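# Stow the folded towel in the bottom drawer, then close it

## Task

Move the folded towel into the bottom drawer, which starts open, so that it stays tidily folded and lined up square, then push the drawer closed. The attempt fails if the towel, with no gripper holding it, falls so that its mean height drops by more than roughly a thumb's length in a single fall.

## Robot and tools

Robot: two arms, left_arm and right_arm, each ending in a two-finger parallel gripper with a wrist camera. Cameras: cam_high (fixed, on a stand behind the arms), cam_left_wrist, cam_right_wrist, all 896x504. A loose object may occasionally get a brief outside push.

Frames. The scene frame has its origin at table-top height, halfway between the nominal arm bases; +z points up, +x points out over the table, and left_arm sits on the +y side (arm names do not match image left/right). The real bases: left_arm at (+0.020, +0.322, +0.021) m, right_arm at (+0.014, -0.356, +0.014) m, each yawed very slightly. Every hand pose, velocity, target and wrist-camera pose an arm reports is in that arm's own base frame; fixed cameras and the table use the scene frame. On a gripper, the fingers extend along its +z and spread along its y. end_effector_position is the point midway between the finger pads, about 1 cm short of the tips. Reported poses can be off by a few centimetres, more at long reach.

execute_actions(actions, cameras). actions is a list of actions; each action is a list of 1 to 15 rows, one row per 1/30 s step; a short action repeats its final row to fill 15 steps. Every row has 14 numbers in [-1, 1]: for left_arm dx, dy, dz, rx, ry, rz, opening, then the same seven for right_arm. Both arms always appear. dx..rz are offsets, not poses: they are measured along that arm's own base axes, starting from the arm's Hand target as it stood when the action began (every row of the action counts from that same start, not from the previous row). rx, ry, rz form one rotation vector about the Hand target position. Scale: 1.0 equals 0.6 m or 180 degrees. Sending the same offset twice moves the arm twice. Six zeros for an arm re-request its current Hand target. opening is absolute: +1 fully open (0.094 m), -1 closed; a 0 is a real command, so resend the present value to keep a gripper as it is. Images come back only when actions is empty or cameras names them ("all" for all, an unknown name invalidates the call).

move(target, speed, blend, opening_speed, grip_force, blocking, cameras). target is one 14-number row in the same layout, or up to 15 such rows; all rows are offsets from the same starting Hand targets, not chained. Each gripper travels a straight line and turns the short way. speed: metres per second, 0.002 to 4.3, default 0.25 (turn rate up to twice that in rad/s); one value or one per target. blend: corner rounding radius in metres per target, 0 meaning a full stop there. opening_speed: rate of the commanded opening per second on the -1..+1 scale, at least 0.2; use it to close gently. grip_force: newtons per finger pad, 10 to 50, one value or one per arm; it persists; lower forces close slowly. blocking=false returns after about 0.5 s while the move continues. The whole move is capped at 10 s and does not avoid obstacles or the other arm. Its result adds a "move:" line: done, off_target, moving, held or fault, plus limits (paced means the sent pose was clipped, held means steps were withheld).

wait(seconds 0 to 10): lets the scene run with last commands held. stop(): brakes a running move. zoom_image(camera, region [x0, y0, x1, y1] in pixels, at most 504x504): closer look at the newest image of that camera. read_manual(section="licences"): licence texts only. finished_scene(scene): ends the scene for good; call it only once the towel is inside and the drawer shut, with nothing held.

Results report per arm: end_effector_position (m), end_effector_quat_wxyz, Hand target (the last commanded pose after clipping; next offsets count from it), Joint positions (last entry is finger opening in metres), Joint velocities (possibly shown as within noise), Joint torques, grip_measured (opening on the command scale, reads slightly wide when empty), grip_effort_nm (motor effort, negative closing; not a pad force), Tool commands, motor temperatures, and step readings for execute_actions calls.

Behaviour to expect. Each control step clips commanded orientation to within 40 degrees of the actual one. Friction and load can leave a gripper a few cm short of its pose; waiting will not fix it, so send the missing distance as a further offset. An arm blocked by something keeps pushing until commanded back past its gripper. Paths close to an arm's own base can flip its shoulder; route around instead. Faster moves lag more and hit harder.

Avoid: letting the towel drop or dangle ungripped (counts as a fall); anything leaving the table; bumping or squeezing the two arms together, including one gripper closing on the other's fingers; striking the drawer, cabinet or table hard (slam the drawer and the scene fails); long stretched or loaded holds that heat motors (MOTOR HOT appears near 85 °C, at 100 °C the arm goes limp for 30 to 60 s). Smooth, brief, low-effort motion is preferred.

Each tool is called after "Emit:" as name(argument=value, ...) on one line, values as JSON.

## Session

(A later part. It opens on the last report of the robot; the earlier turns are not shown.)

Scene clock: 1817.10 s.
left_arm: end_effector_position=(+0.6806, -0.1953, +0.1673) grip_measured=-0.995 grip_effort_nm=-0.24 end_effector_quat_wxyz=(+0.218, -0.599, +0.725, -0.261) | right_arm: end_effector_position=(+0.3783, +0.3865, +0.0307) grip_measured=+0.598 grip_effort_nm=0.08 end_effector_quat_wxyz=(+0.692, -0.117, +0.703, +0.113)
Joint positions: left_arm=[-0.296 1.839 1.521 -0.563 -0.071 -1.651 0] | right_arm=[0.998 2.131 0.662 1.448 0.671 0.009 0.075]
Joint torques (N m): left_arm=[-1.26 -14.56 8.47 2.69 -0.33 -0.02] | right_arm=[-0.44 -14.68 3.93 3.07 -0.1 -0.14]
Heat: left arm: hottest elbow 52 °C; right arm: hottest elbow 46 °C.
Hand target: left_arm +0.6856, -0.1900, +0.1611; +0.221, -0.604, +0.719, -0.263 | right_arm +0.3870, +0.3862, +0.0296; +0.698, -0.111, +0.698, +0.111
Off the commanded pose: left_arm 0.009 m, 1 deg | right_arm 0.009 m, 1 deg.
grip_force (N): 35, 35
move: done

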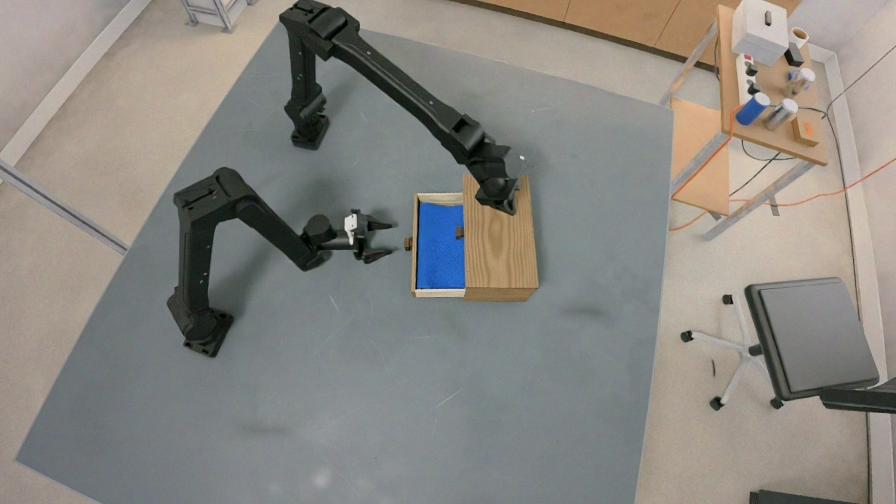

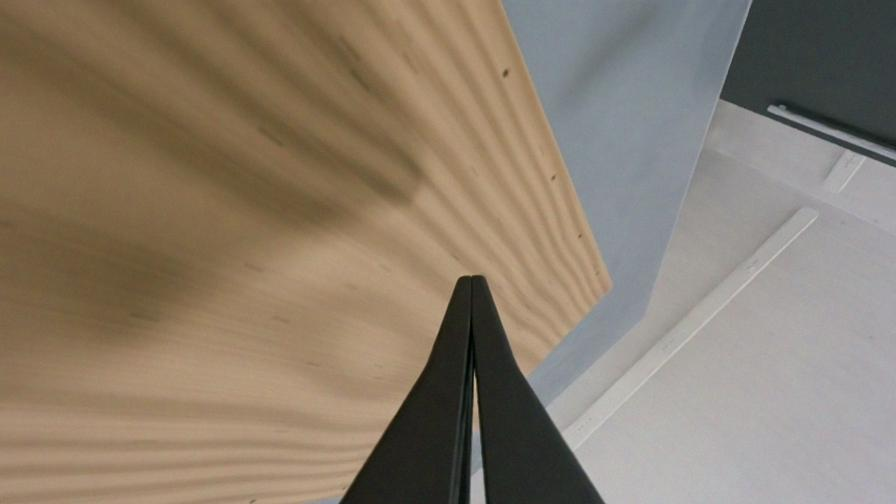

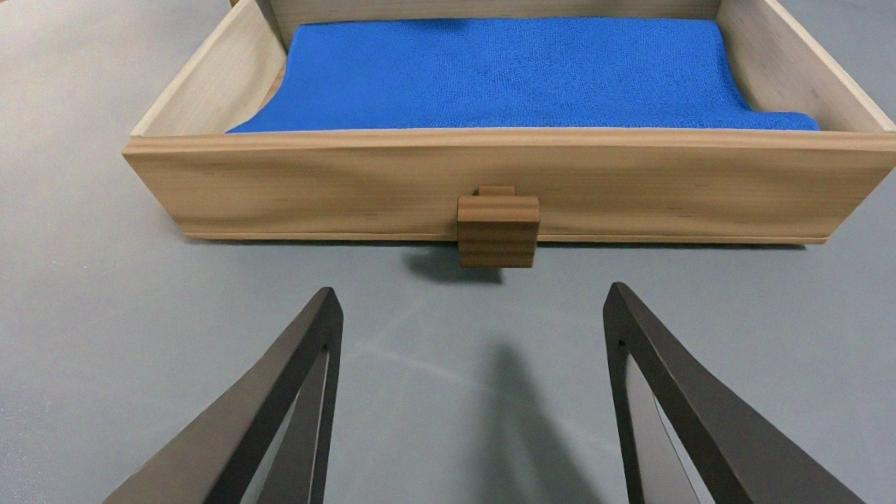

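Emit:
move(target=[0.0, 0.0, -0.075, 0, 0, 0, -1, 0.0677, 0.0063, -0.0183, 0, 0, 0, 0.6], speed=0.05, cameras=["all"])

Scene clock: 1832.27 s.
left_arm: end_effector_position=(+0.6848, -0.1965, +0.1415) grip_measured=-0.995 grip_effort_nm=-0.24 end_effector_quat_wxyz=(+0.227, -0.596, +0.720, -0.274) | right_arm: end_effector_position=(+0.4187, +0.3901, +0.0299) grip_measured=+0.598 grip_effort_nm=0.08 end_effector_quat_wxyz=(+0.702, -0.107, +0.694, +0.122)
Joint positions: left_arm=[-0.296 1.862 1.467 -0.451 -0.072 -1.651 0] | right_arm=[0.923 2.172 0.742 1.448 0.596 0.009 0.075]
Joint torques (N m): left_arm=[-1.08 -13.45 7.56 2.39 -0.27 0] | right_arm=[-1.32 -14.92 4.36 1.8 -0.13 -0.17]
Heat: left arm: hottest elbow 51 °C; right arm: hottest elbow 45 °C.
Hand target: left_arm +0.6857, -0.1901, +0.1162; +0.221, -0.604, +0.719, -0.263 | right_arm +0.4275, +0.3902, +0.0186; +0.698, -0.111, +0.698, +0.111
Off the commanded pose: left_arm 0.026 m, 2 deg | right_arm 0.014 m, 2 deg.
grip_force (N): 35, 35
move: off_target (left_arm, right_arm)

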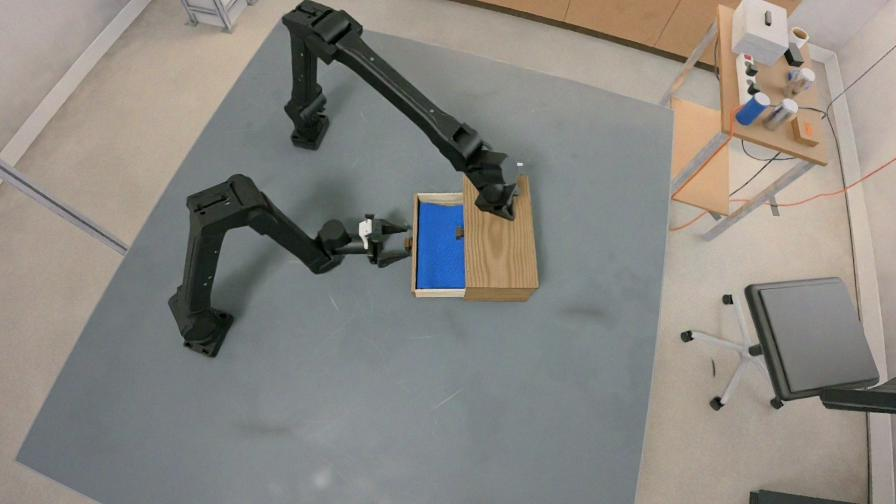

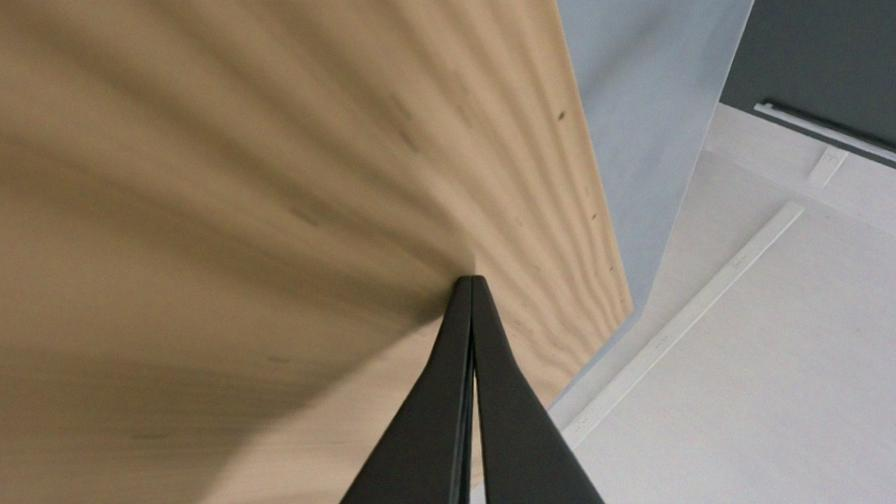

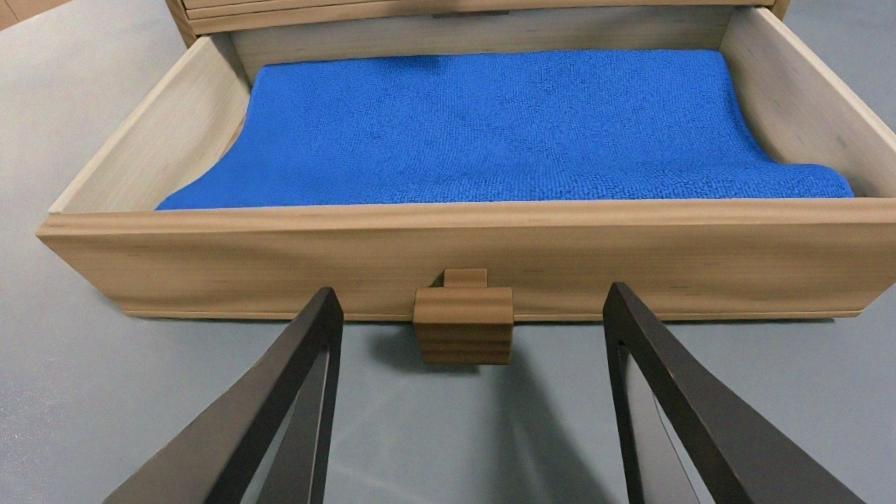

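Emit:
move(target=[[0.0, 0.0, -0.0686, 0, 0, 0, -1, 0.024, 0.0072, 0.0, 0, 0, 0, 0.6], [0.0, 0.0, -0.0686, 0, 0, 0, -1, 0.16, 0.048, 0.0, 0, 0, 0, 0.6]], blend=[0.005, 0], speed=[0.04, 0.05], cameras=["all"])

Scene clock: 1854.83 s.
left_arm: end_effector_position=(+0.6969, -0.1947, +0.1388) grip_measured=-0.995 grip_effort_nm=-0.23 end_effector_quat_wxyz=(+0.251, -0.590, +0.705, -0.305) | right_arm: end_effector_position=(+0.4568, +0.4027, +0.0248) grip_measured=+0.599 grip_effort_nm=0.05 end_effector_quat_wxyz=(+0.693, -0.141, +0.700, +0.102)
Joint positions: left_arm=[-0.29 1.871 1.432 -0.323 -0.076 -1.651 0] | right_arm=[0.866 2.179 0.829 1.328 0.522 -0.042 0.075]
Joint torques (N m): left_arm=[-1.26 -10.75 6.2 1.14 -0.13 0] | right_arm=[-5.01 -12.51 14.56 -0.51 -1.79 0.32]
Motor temperatures (°C): left_arm=[29 31 50 26 29 25 30] | right_arm=[29 35 43 26 29 29 31]
Heat: left arm: hottest elbow 50 °C; right arm: hottest elbow 43 °C.
Hand target: left_arm +0.6857, -0.1900, +0.0751; +0.221, -0.604, +0.719, -0.263 | right_arm +0.5236, +0.4188, +0.0187; +0.698, -0.111, +0.698, +0.111
Off the commanded pose: left_arm 0.065 m, 6 deg | right_arm 0.069 m, 4 deg.
grip_force (N): 35, 35
move: off_target (left_arm, right_arm)

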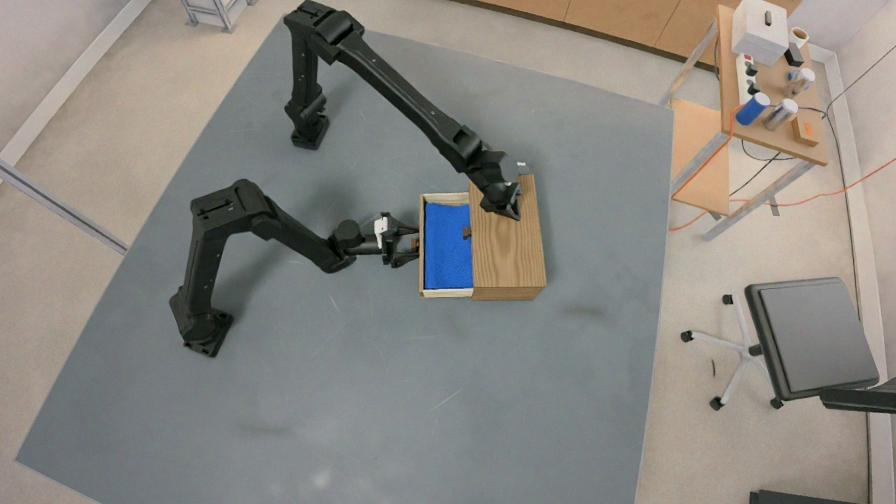

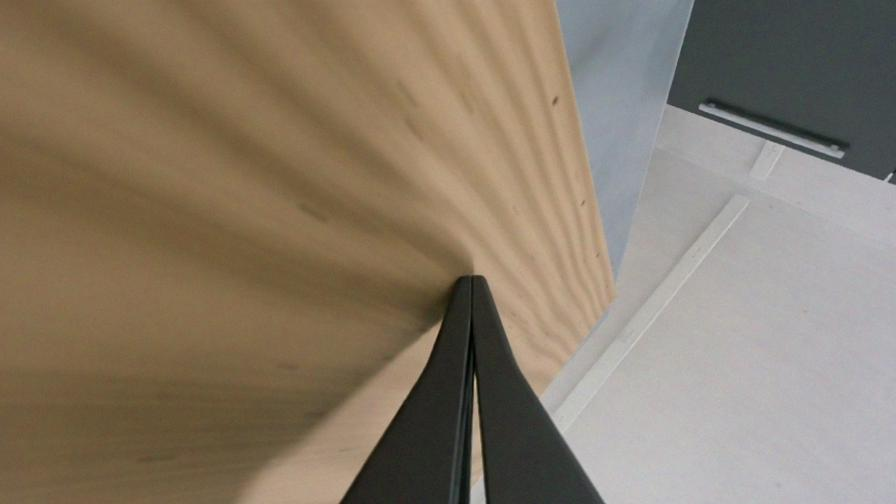

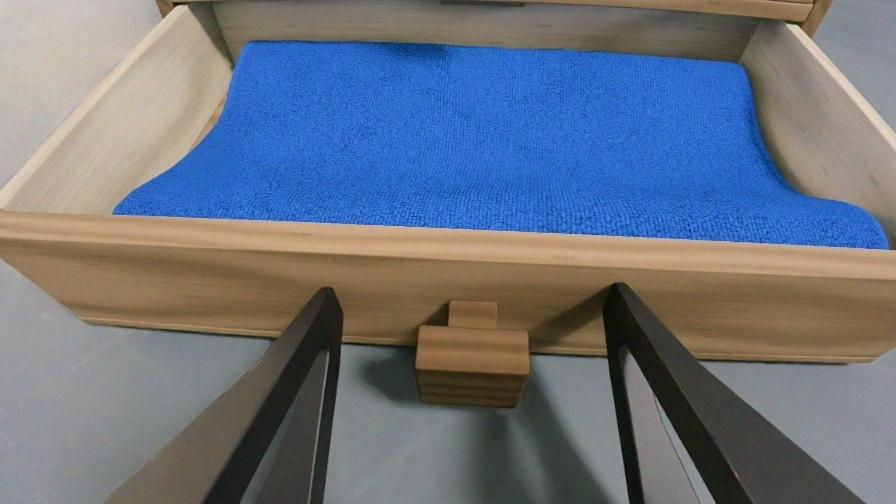

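Emit:
move(target=[-0.01, 0.0, -0.2, 0, 0, 0, -1, -0.072, -0.0216, 0.0, 0, 0, 0, 0.6], speed=0.08, cameras=["cam_high"])

Scene clock: 1871.93 s.
left_arm: end_effector_position=(+0.7086, -0.1975, +0.1339) grip_measured=-0.995 grip_effort_nm=-0.23 end_effector_quat_wxyz=(+0.299, -0.567, +0.670, -0.375) | right_arm: end_effector_position=(+0.4564, +0.4014, +0.0265) grip_measured=+0.599 grip_effort_nm=0.05 end_effector_quat_wxyz=(+0.696, -0.129, +0.698, +0.105)
Joint positions: left_arm=[-0.29 1.884 1.328 -0.017 -0.081 -1.651 0] | right_arm=[0.869 2.181 0.829 1.342 0.537 -0.028 0.075]
Joint torques (N m): left_arm=[-1.38 -3.43 1.73 -0.49 -0.1 -0.02] | right_arm=[-2.08 -14.51 8.13 1.98 -0.47 0.18]
Heat: left arm: hottest elbow 49 °C; right arm: hottest elbow 47 °C.
Hand target: left_arm +0.6797, -0.1900, -0.0448; +0.221, -0.604, +0.719, -0.263 | right_arm +0.4803, +0.4059, +0.0185; +0.698, -0.111, +0.698, +0.111
Off the commanded pose: left_arm 0.181 m, 17 deg | right_arm 0.026 m, 2 deg.
grip_force (N): 35, 35
move: off_target (left_arm, right_arm)
Images, in order (width x height): cam_high 896x504.

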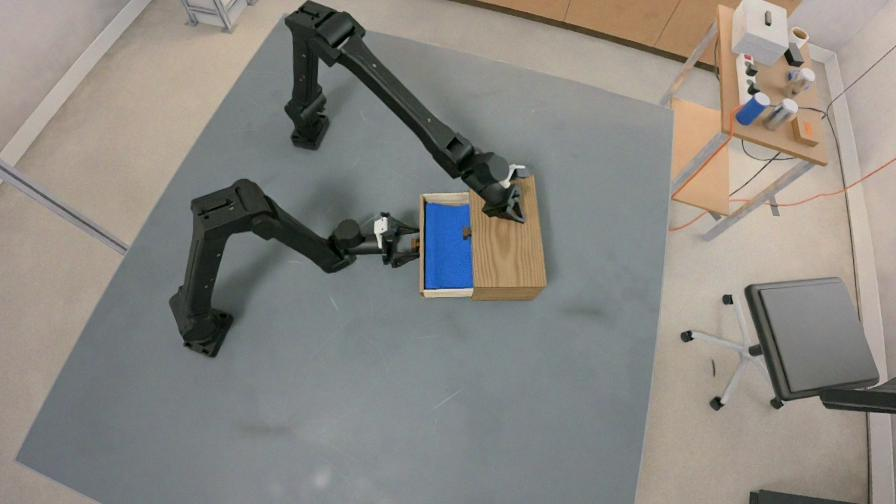

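Emit:
move(target=[0.0, 0.0, 0.0, 0, 0, 0, -1, 0.096, 0.0288, 0.0, 0, 0, 0, 0.6], speed=0.05, cameras=["cam_high", "cam_right_wrist"])

Scene clock: 1878.80 s.
left_arm: end_effector_position=(+0.7086, -0.1975, +0.1337) grip_measured=-0.995 grip_effort_nm=-0.23 end_effector_quat_wxyz=(+0.299, -0.567, +0.670, -0.374) | right_arm: end_effector_position=(+0.4584, +0.4030, +0.0250) grip_measured=+0.599 grip_effort_nm=0.05 end_effector_quat_wxyz=(+0.694, -0.137, +0.699, +0.103)
Joint positions: left_arm=[-0.29 1.884 1.328 -0.017 -0.081 -1.651 0] | right_arm=[0.865 2.182 0.834 1.33 0.524 -0.037 0.075]
Joint torques (N m): left_arm=[-1.85 -3.37 1.73 -0.35 -0.08 -0.03] | right_arm=[-7 -13.04 16.36 -1.4 -2.45 0.31]
Heat: left arm: hottest elbow 48 °C; right arm: hottest elbow 47 °C.
Hand target: left_arm +0.6796, -0.1900, -0.0450; +0.221, -0.604, +0.719, -0.263 | right_arm +0.5380, +0.4232, +0.0188; +0.698, -0.111, +0.698, +0.111
Off the commanded pose: left_arm 0.181 m, 17 deg | right_arm 0.082 m, 3 deg.
grip_force (N): 35, 35
move: off_target (left_arm, right_arm)
Images, in order (width x height): cam_high 896x504, cam_right_wrist 896x504.

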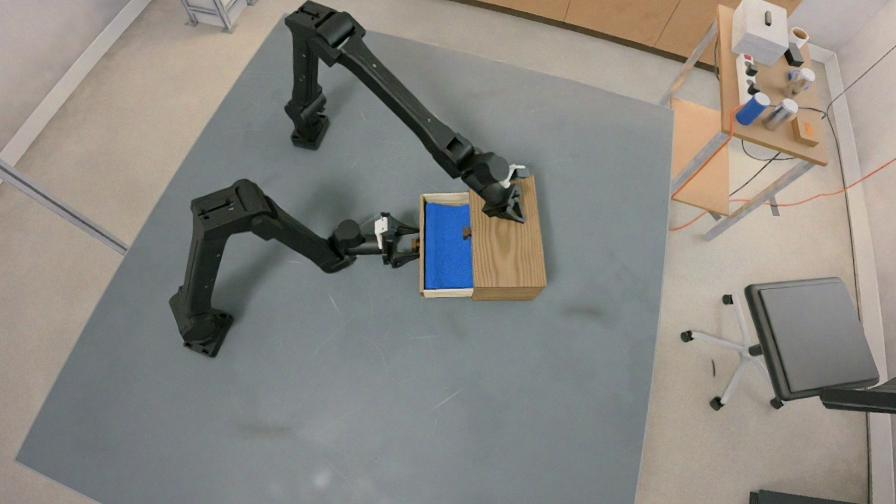

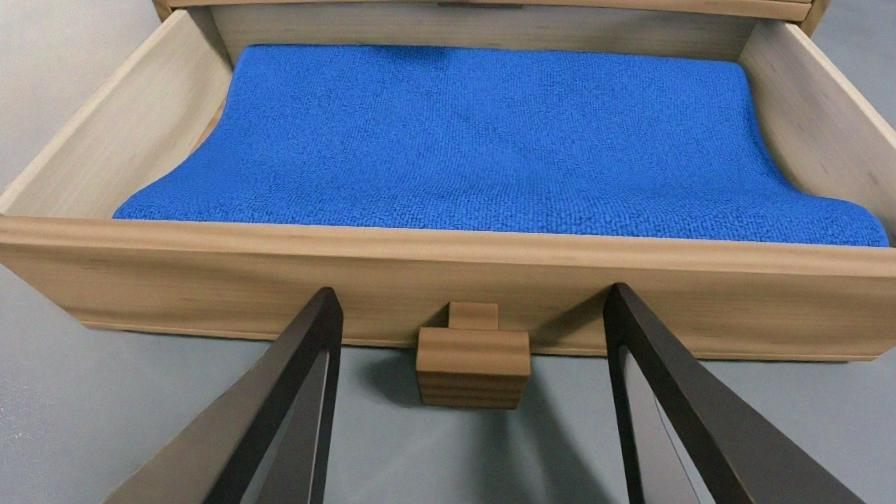

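Emit:
move(target=[0.0, 0.0, 0.0, 0, 0, 0, -1, 0.056, 0.0168, 0.0, 0, 0, 0, 0.6], speed=0.04, cameras=["cam_high", "cam_right_wrist"])

Scene clock: 1888.43 s.
left_arm: end_effector_position=(+0.7175, -0.1925, +0.1312) grip_measured=-0.995 grip_effort_nm=-0.23 end_effector_quat_wxyz=(+0.306, -0.569, +0.664, -0.377) | right_arm: end_effector_position=(+0.4719, +0.4063, +0.0245) grip_measured=+0.599 grip_effort_nm=0.04 end_effector_quat_wxyz=(+0.691, -0.148, +0.701, +0.096)
Joint positions: left_arm=[-0.282 1.904 1.341 0.004 -0.087 -1.651 0] | right_arm=[0.846 2.182 0.864 1.286 0.5 -0.054 0.075]
Joint torques (N m): left_arm=[-2.26 -4.42 1.43 -1.42 0.18 0.04] | right_arm=[-6.77 -12.28 19.4 -2.18 -2.66 0.45]
Motor temperatures (°C): left_arm=[29 29 47 26 29 25 30] | right_arm=[30 35 52 26 33 29 31]
Heat: left arm: hottest elbow 47 °C; right arm: hottest elbow 52 °C.
Hand target: left_arm +0.6798, -0.1901, -0.0448; +0.221, -0.604, +0.719, -0.263 | right_arm +0.5716, +0.4332, +0.0186; +0.698, -0.111, +0.698, +0.111
Off the commanded pose: left_arm 0.180 m, 18 deg | right_arm 0.104 m, 5 deg.
grip_force (N): 35, 35
move: off_target (left_arm, right_arm)
Images, in order (width x height): cam_high 896x504, cam_right_wrist 896x504.

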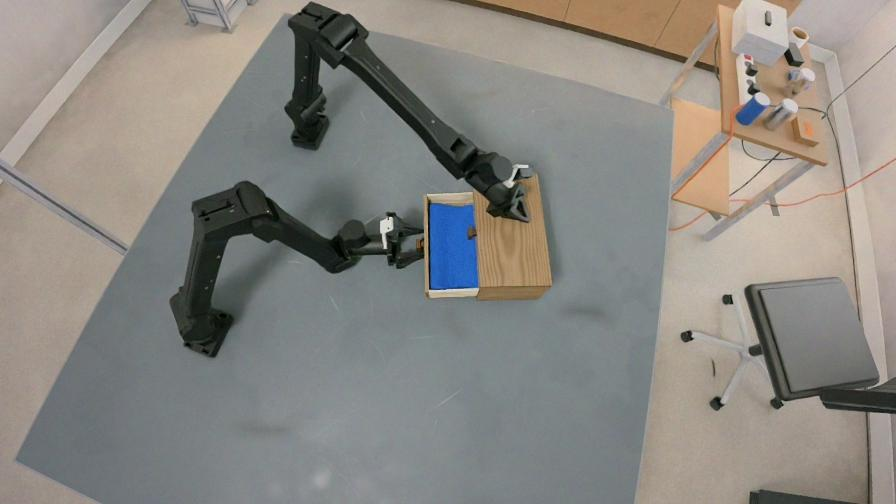

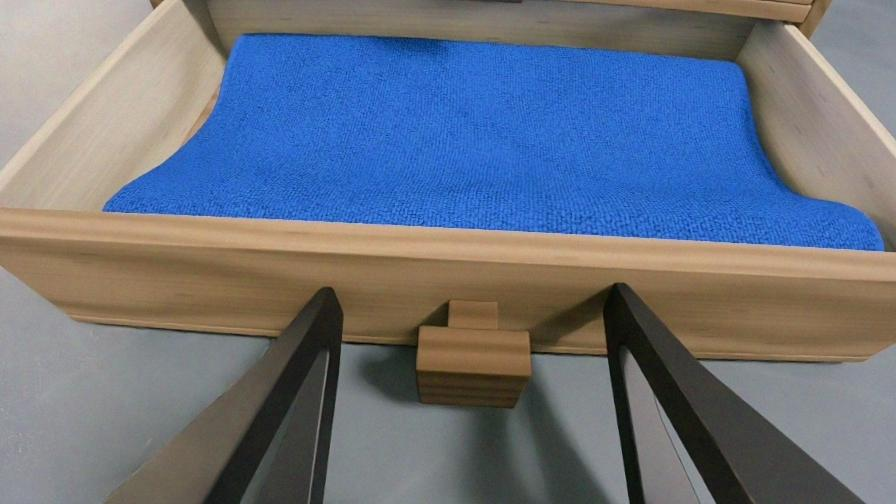

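Emit:
move(target=[[0.0, 0.0, 0.3, 0, 0, 0, -1, -0.15, -0.045, 0.0, 0, 0, 0, 0.6], [0.02, 0.0, 0.45, 0.027, 0.153, 0, -1, -0.15, -0.045, 0.0, 0, 0, 0, 0.6], [0.02, 0.0, 0.36, 0.027, 0.153, 0, -1, -0.15, -0.045, 0.0, 0, 0, 0, 0.6]], speed=[0.12, 0.2, 0.1], blend=[0.02, 0.02, 0], cameras=["all"])

Scene clock: 1969.73 s.
left_arm: end_effector_position=(+0.6874, -0.1943, +0.1780) grip_measured=-0.995 grip_effort_nm=-0.23 end_effector_quat_wxyz=(+0.069, -0.634, +0.767, -0.079) | right_arm: end_effector_position=(+0.4731, +0.4020, +0.0203) grip_measured=+0.599 grip_effort_nm=0.03 end_effector_quat_wxyz=(+0.693, -0.122, +0.703, +0.106)
Joint positions: left_arm=[-0.281 2.133 2.148 -1.378 -0.024 -1.66 0] | right_arm=[0.845 2.201 0.868 1.312 0.521 -0.01 0.075]
Joint torques (N m): left_arm=[-1.08 -17.9 8.08 1.74 -0.11 -0.04] | right_arm=[-0.73 -16.67 5.91 2.99 0.19 0.07]
Motor temperatures (°C): left_arm=[29 28 43 26 29 25 30] | right_arm=[30 34 62 26 43 29 31]
Heat: left arm: hottest elbow 43 °C; right arm: hottest elbow 62 °C.
Hand target: left_arm +0.6917, -0.1900, +0.1711; +0.069, -0.640, +0.761, -0.081 | right_arm +0.4815, +0.4061, +0.0184; +0.698, -0.111, +0.698, +0.111
Off the commanded pose: left_arm 0.009 m, 1 deg | right_arm 0.010 m, 2 deg.
grip_force (N): 35, 35
move: done

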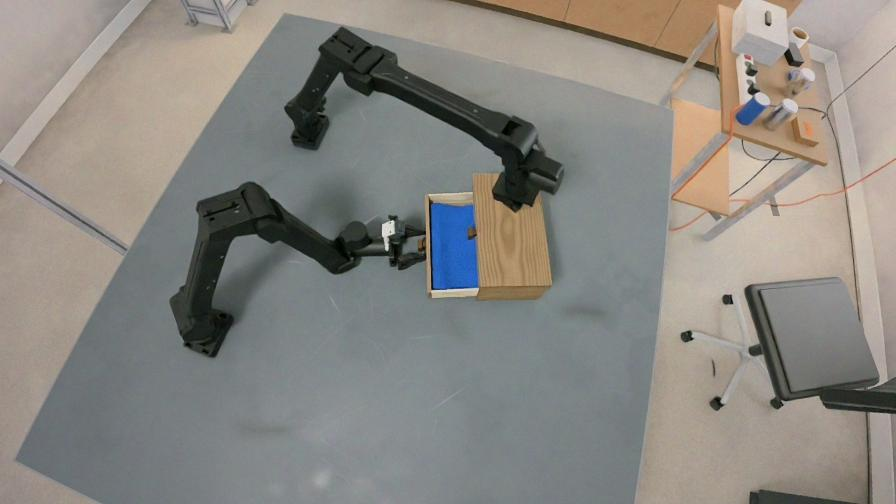

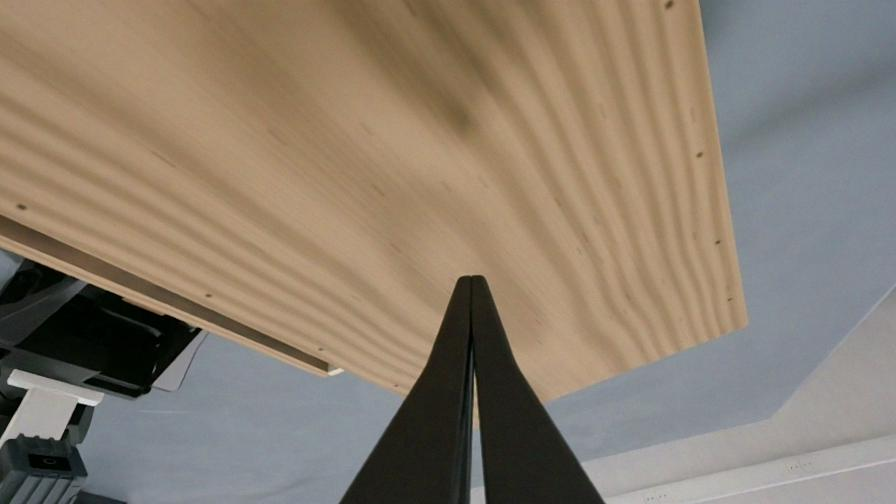

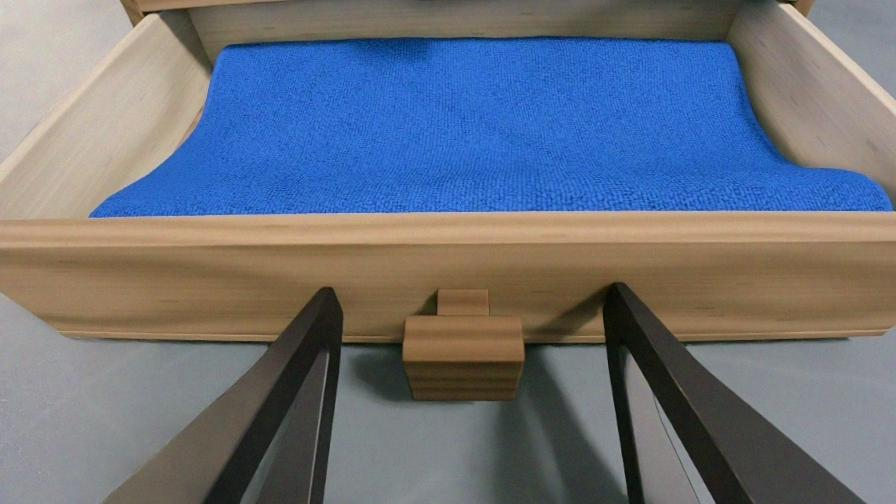

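Emit:
move(target=[-0.01, 0.0, -0.34, 0, 0, 0, -1, 0.0, 0.0, 0.0, 0, 0, 0, 0.6], speed=[0.08], cameras=["cam_high"])

Scene clock: 1976.70 s.
left_arm: end_effector_position=(+0.7079, -0.2002, +0.1349) grip_measured=-0.995 grip_effort_nm=-0.23 end_effector_quat_wxyz=(+0.141, -0.621, +0.748, -0.186) | right_arm: end_effector_position=(+0.4731, +0.4019, +0.0203) grip_measured=+0.599 grip_effort_nm=0.04 end_effector_quat_wxyz=(+0.693, -0.122, +0.703, +0.106)
Joint positions: left_arm=[-0.281 2.03 1.808 -0.878 -0.024 -1.662 0] | right_arm=[0.845 2.201 0.868 1.312 0.522 -0.01 0.075]
Joint torques (N m): left_arm=[-1.44 -5.48 1.84 0.94 -0.16 -0.03] | right_arm=[0.03 -15.62 5.97 3 0.11 0.06]
Motor temperatures (°C): left_arm=[29 29 43 26 29 25 30] | right_arm=[30 34 61 26 41 29 31]
Heat: left arm: hottest elbow 43 °C; right arm: hottest elbow 61 °C.
Hand target: left_arm +0.6857, -0.1899, -0.0329; +0.069, -0.640, +0.761, -0.081 | right_arm +0.4815, +0.4061, +0.0184; +0.698, -0.111, +0.698, +0.111
Off the commanded pose: left_arm 0.170 m, 15 deg | right_arm 0.010 m, 2 deg.
grip_force (N): 35, 35
move: off_target (left_arm)
Images, in order (width x height): cam_high 896x504.

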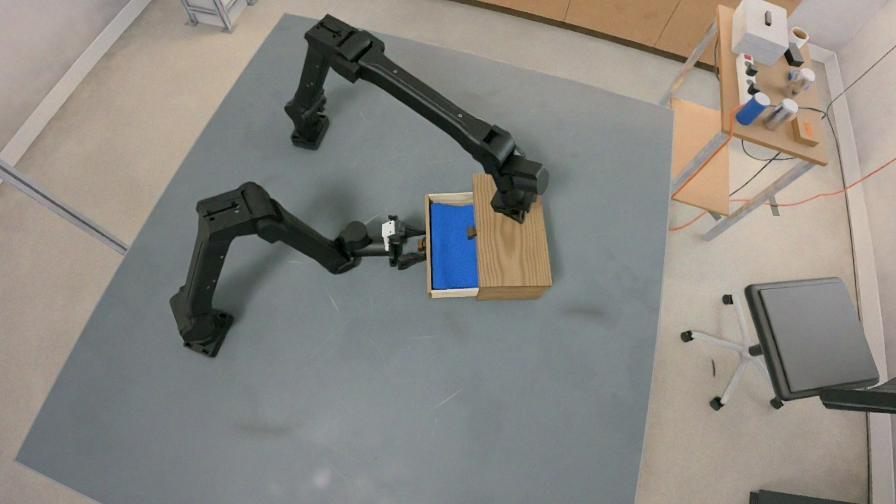

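Emit:
move(target=[-0.08, 0.0, -0.25, 0, 0, 0, -1, 0.0, 0.0, 0.0, 0, 0, 0, 0.6], speed=[0.08], cameras=["cam_high"])

Scene clock: 1982.47 s.
left_arm: end_effector_position=(+0.7057, -0.2007, +0.1255) grip_measured=-0.995 grip_effort_nm=-0.22 end_effector_quat_wxyz=(+0.207, -0.606, +0.716, -0.277) | right_arm: end_effector_position=(+0.4731, +0.4019, +0.0203) grip_measured=+0.599 grip_effort_nm=0.04 end_effector_quat_wxyz=(+0.693, -0.122, +0.703, +0.106)
Joint positions: left_arm=[-0.285 1.934 1.542 -0.473 -0.037 -1.676 0] | right_arm=[0.845 2.201 0.868 1.312 0.522 -0.01 0.075]
Joint torques (N m): left_arm=[-2.61 3.25 -5.27 -1.18 0.02 -0.09] | right_arm=[0.09 -15.79 6.04 2.92 0.09 0.03]
Motor temperatures (°C): left_arm=[29 29 43 26 29 25 30] | right_arm=[30 34 60 26 39 29 31]
Heat: left arm: hottest elbow 43 °C; right arm: hottest elbow 60 °C.
Hand target: left_arm +0.6377, -0.1900, -0.1829; +0.069, -0.639, +0.761, -0.081 | right_arm +0.4815, +0.4061, +0.0184; +0.698, -0.111, +0.698, +0.111
Off the commanded pose: left_arm 0.316 m, 28 deg | right_arm 0.010 m, 2 deg.
grip_force (N): 35, 35
move: off_target (left_arm)
Images, in order (width x height): cam_high 896x504.

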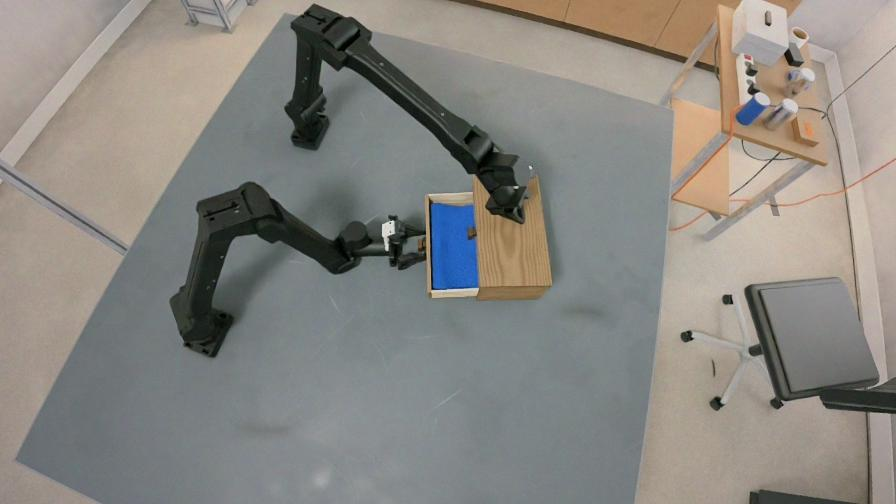

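Emit:
move(target=[0.0, 0.0, 0.0, 0, 0, 0, -1, 0.19, 0.057, 0.0, 0, 0, 0, 0.6], speed=[0.06], cameras=["cam_high", "cam_right_wrist"])

Scene clock: 1990.73 s.
left_arm: end_effector_position=(+0.7058, -0.2007, +0.1255) grip_measured=-0.995 grip_effort_nm=-0.22 end_effector_quat_wxyz=(+0.207, -0.606, +0.716, -0.278) | right_arm: end_effector_position=(+0.4803, +0.4060, +0.0177) grip_measured=+0.599 grip_effort_nm=0.01 end_effector_quat_wxyz=(+0.689, -0.136, +0.705, +0.099)
Joint positions: left_arm=[-0.285 1.934 1.542 -0.472 -0.037 -1.676 0] | right_arm=[0.836 2.203 0.887 1.279 0.501 -0.03 0.075]
Joint torques (N m): left_arm=[-2.49 3.31 -5.18 -1.28 0.02 -0.07] | right_arm=[-7.82 -14.33 21.2 -3.1 -3.55 0.19]
Motor temperatures (°C): left_arm=[29 28 43 26 29 25 30] | right_arm=[30 34 59 26 39 29 31]
Heat: left arm: hottest elbow 43 °C; right arm: hottest elbow 59 °C.
Hand target: left_arm +0.6377, -0.1900, -0.1829; +0.069, -0.640, +0.761, -0.081 | right_arm +0.5955, +0.4404, +0.0185; +0.698, -0.111, +0.698, +0.111
Off the commanded pose: left_arm 0.316 m, 28 deg | right_arm 0.120 m, 3 deg.
grip_force (N): 35, 35
move: off_target (left_arm, right_arm)
Images, in order (width x height): cam_high 896x504, cam_right_wrist 896x504.

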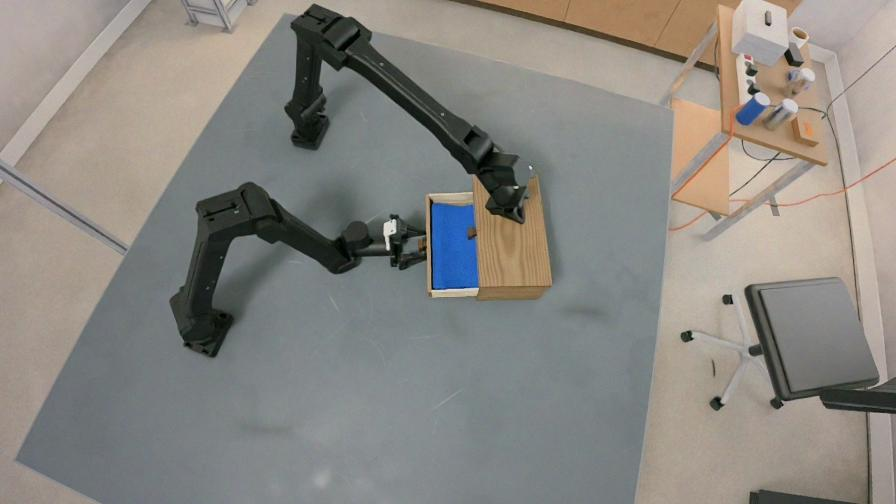

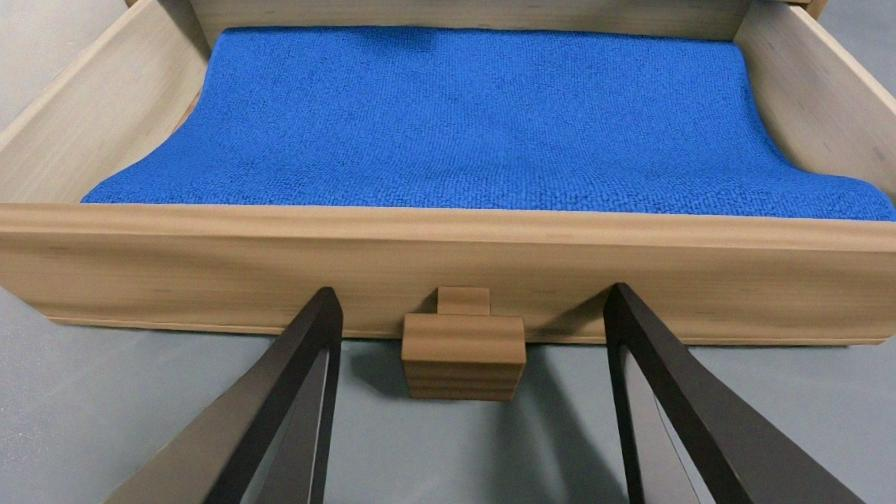

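Emit:
move(target=[0.0, 0.0, 0.0, 0, 0, 0, -1, 0.04, 0.012, 0.0, 0, 0, 0, 0.6], speed=[0.04], cameras=["cam_high", "cam_right_wrist"])

Scene clock: 2011.00 s.
left_arm: end_effector_position=(+0.7059, -0.2006, +0.1256) grip_measured=-0.995 grip_effort_nm=-0.22 end_effector_quat_wxyz=(+0.207, -0.606, +0.716, -0.277) | right_arm: end_effector_position=(+0.6023, +0.4402, +0.0265) grip_measured=+0.599 grip_effort_nm=0.02 end_effector_quat_wxyz=(+0.699, -0.116, +0.697, +0.109)
Joint positions: left_arm=[-0.285 1.934 1.542 -0.472 -0.038 -1.676 0] | right_arm=[0.724 2.315 1.236 1.079 0.405 -0.01 0.075]
Joint torques (N m): left_arm=[-2.61 2.96 -5.09 -1.25 0.06 -0.04] | right_arm=[-0.5 -19.6 10.39 1.37 -0.33 0.09]
Motor temperatures (°C): left_arm=[29 28 43 26 29 25 30] | right_arm=[30 35 62 26 48 29 31]
Heat: left arm: hottest elbow 43 °C; right arm: hottest elbow 62 °C.
Hand target: left_arm +0.6377, -0.1899, -0.1829; +0.069, -0.640, +0.761, -0.081 | right_arm +0.6196, +0.4476, +0.0187; +0.698, -0.111, +0.698, +0.111
Off the commanded pose: left_arm 0.316 m, 28 deg | right_arm 0.020 m, 1 deg.
grip_force (N): 35, 35
move: off_target (left_arm, right_arm)
Images, in order (width x height): cam_high 896x504, cam_right_wrist 896x504.

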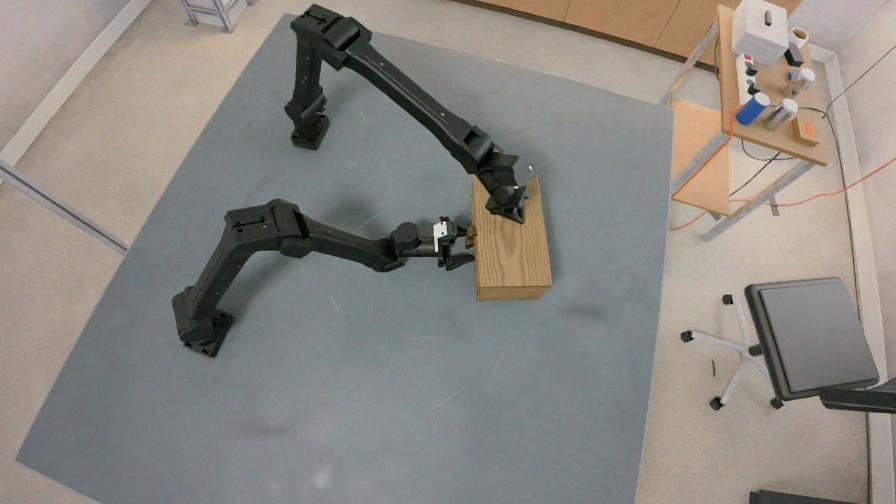

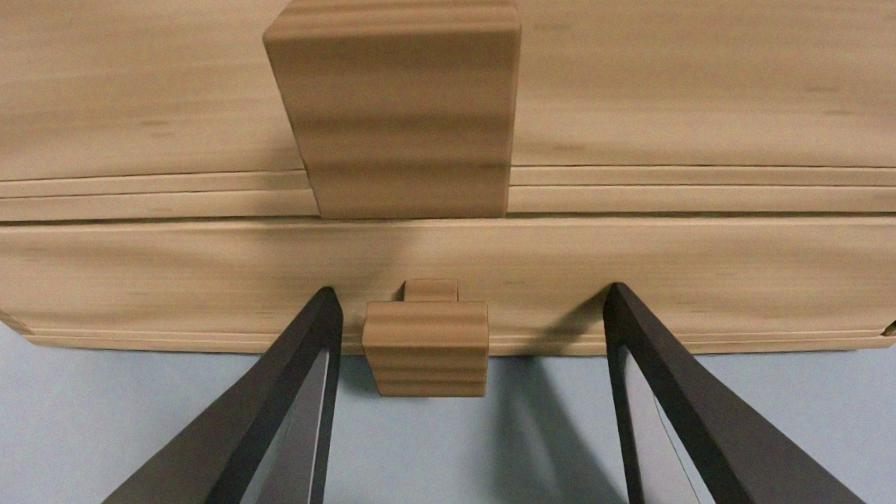

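Emit:
move(target=[0.0, 0.0, 0.0, 0, 0, 0, -1, 0.04, 0.012, 0.0, 0, 0, 0, 0.6], speed=[0.04], cameras=["cam_high", "cam_right_wrist"])

Scene clock: 2017.37 s.
left_arm: end_effector_position=(+0.7059, -0.2006, +0.1256) grip_measured=-0.995 grip_effort_nm=-0.22 end_effector_quat_wxyz=(+0.207, -0.606, +0.716, -0.277) | right_arm: end_effector_position=(+0.6024, +0.4403, +0.0255) grip_measured=+0.599 grip_effort_nm=0.02 end_effector_quat_wxyz=(+0.698, -0.116, +0.699, +0.108)
Joint positions: left_arm=[-0.285 1.934 1.542 -0.472 -0.038 -1.676 0] | right_arm=[0.724 2.315 1.237 1.075 0.407 -0.009 0.075]
Joint torques (N m): left_arm=[-2.14 3.49 -5.11 -1.2 0.03 -0.07] | right_arm=[-0.56 -22.07 5.68 2.25 -0.13 -0.07]
Motor temperatures (°C): left_arm=[29 28 43 26 29 25 30] | right_arm=[30 36 62 26 45 29 31]
Heat: left arm: hottest elbow 43 °C; right arm: hottest elbow 62 °C.
Hand target: left_arm +0.6377, -0.1899, -0.1829; +0.069, -0.640, +0.761, -0.081 | right_arm +0.6033, +0.4411, +0.0265; +0.698, -0.116, +0.698, +0.109 (not the last commanded pose)
Off the commanded pose: left_arm 0.316 m, 28 deg | right_arm 0.044 m, 1 deg.
grip_force (N): 35, 35
move: held (right_arm; a check stopped the path), off_target (left_arm); limits=held
pose unreachable (right arm): on one or more control steps of this call, first in action 0 (counted from 0), this arm could not follow its commanded pose, so it was not sent that pose on those steps. It may still have moved: this result reports where it is.
cause: moving toward the commanded pose would bring a part of the arm too close to another arm (this arm's fingers and the left arm's wrist (the part past joint 4), along the way the arms are being sent, or toward where that arm still pushes).
Images, in order (width x height): cam_high 896x504, cam_right_wrist 896x504.

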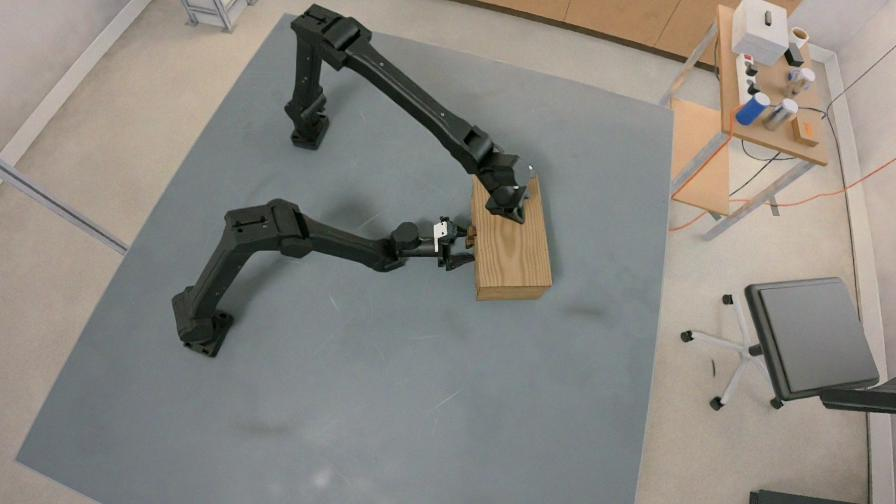

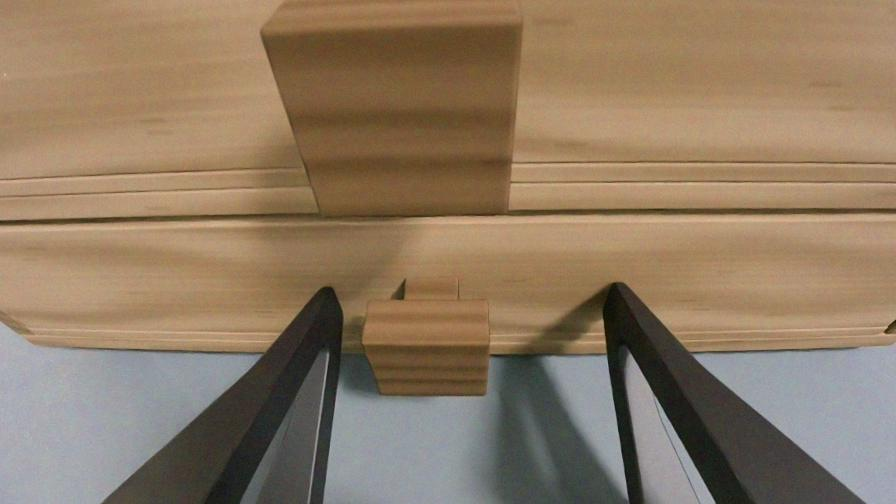

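Emit:
zoom_image(camera="cam_right_wrist", region=[600, 140, 896, 370])

Emit:
zoom_image(camera="cam_right_wrist", region=[0, 140, 360, 370])

Emit:
zoom_image(camera="cam_high", region=[420, 160, 570, 310])

Scaled by 1.703 from the camera's 896x504 image, which has a finer 1280x720 frame.

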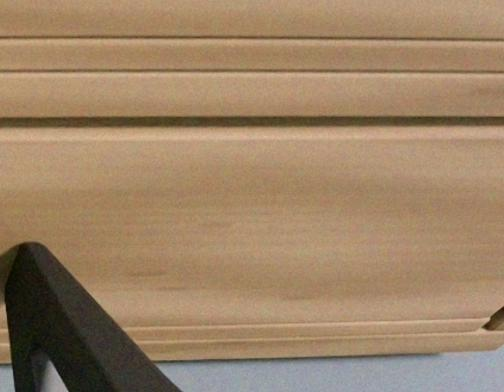

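Scaled by 1.400 from the camera's 896x504 image, which has a finer 1280x720 frame.

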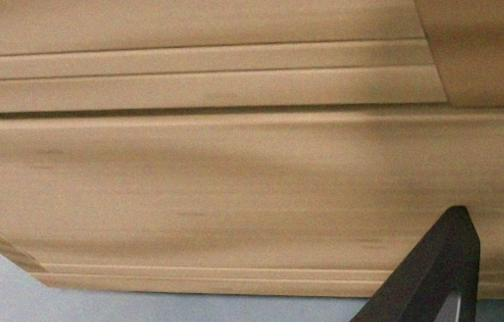

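Scaled by 3.360 from the camera's 896x504 image, which has a finer 1280x720 frame.

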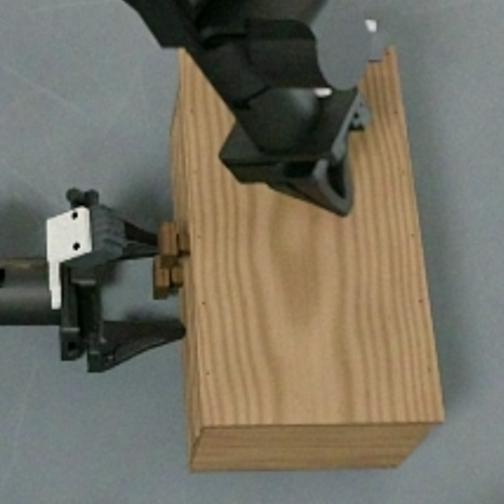

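Emit:
move(target=[[0.06, 0.0, 0.4, 0, 0, 0, -1, 0.0, 0.0, 0.0, 0, 0, 0, 0.6], [0.06, 0.0, 0.72, 0, 0, 0, -1, 0.0, 0.0, 0.0, 0, 0, 0, 0.6]], speed=[0.12, 0.15], blend=[0.03, 0], cameras=["all"])

Scene clock: 2043.03 s.
left_arm: end_effector_position=(+0.6626, -0.1890, +0.2308) grip_measured=-0.995 grip_effort_nm=-0.22 end_effector_quat_wxyz=(+0.059, -0.640, +0.763, -0.065) | right_arm: end_effector_position=(+0.6024, +0.4403, +0.0255) grip_measured=+0.599 grip_effort_nm=0.02 end_effector_quat_wxyz=(+0.698, -0.116, +0.699, +0.108)
Joint positions: left_arm=[-0.284 2.085 2.212 -1.524 -0.026 -1.676 0] | right_arm=[0.724 2.315 1.237 1.075 0.407 -0.009 0.075]
Joint torques (N m): left_arm=[-0.73 -17.14 13.71 0.4 -0.11 0.05] | right_arm=[-0.62 -22.18 5.97 2.21 -0.07 -0.08]
Motor temperatures (°C): left_arm=[29 28 44 26 29 25 30] | right_arm=[30 39 56 26 40 29 31]
Heat: left arm: hottest elbow 44 °C; right arm: hottest elbow 56 °C.
Hand target: left_arm +0.6737, -0.1898, +0.2492; +0.069, -0.640, +0.761, -0.081 | right_arm +0.6033, +0.4411, +0.0265; +0.698, -0.116, +0.698, +0.109
Off the commanded pose: left_arm 0.021 m, 2 deg | right_arm 0.002 m, 0 deg.
grip_force (N): 35, 35
move: off_target (left_arm)

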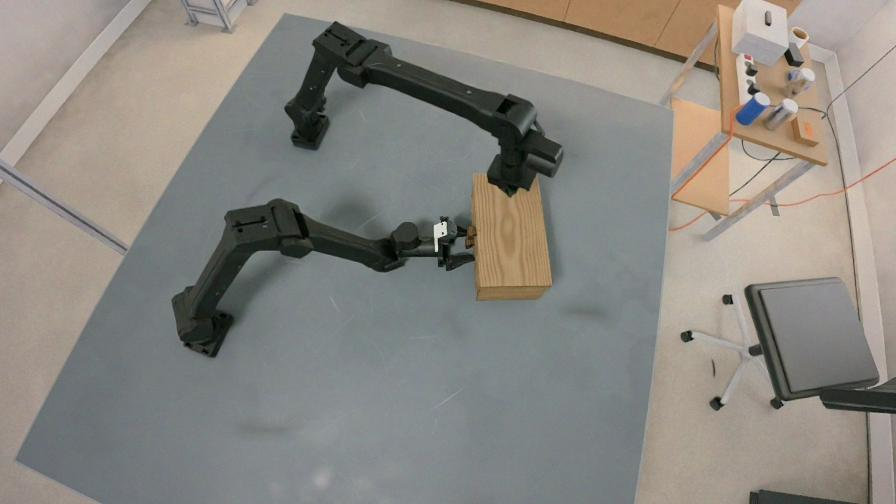

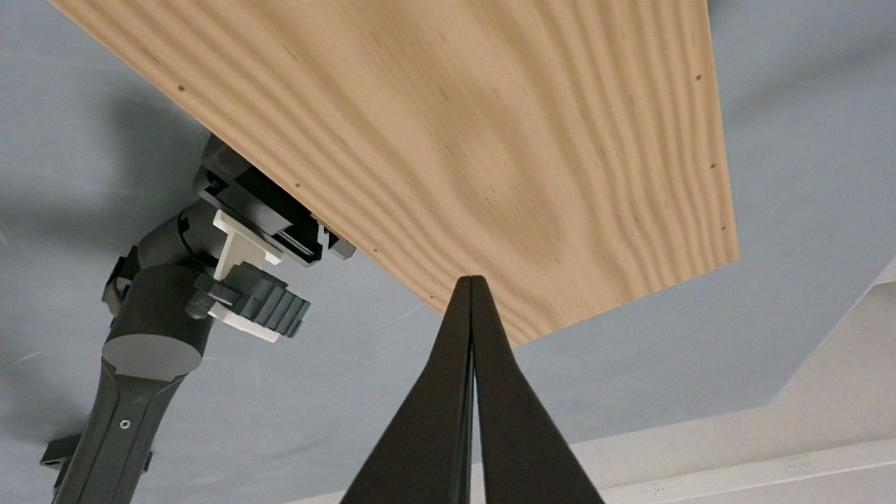

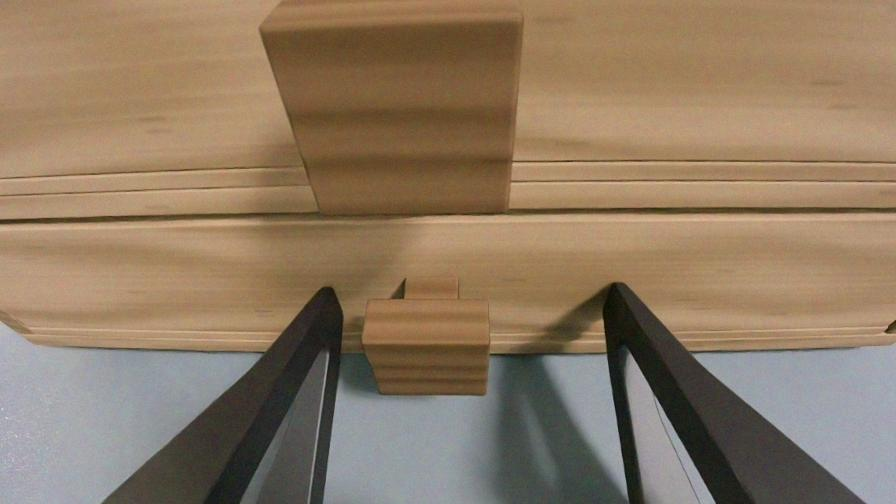

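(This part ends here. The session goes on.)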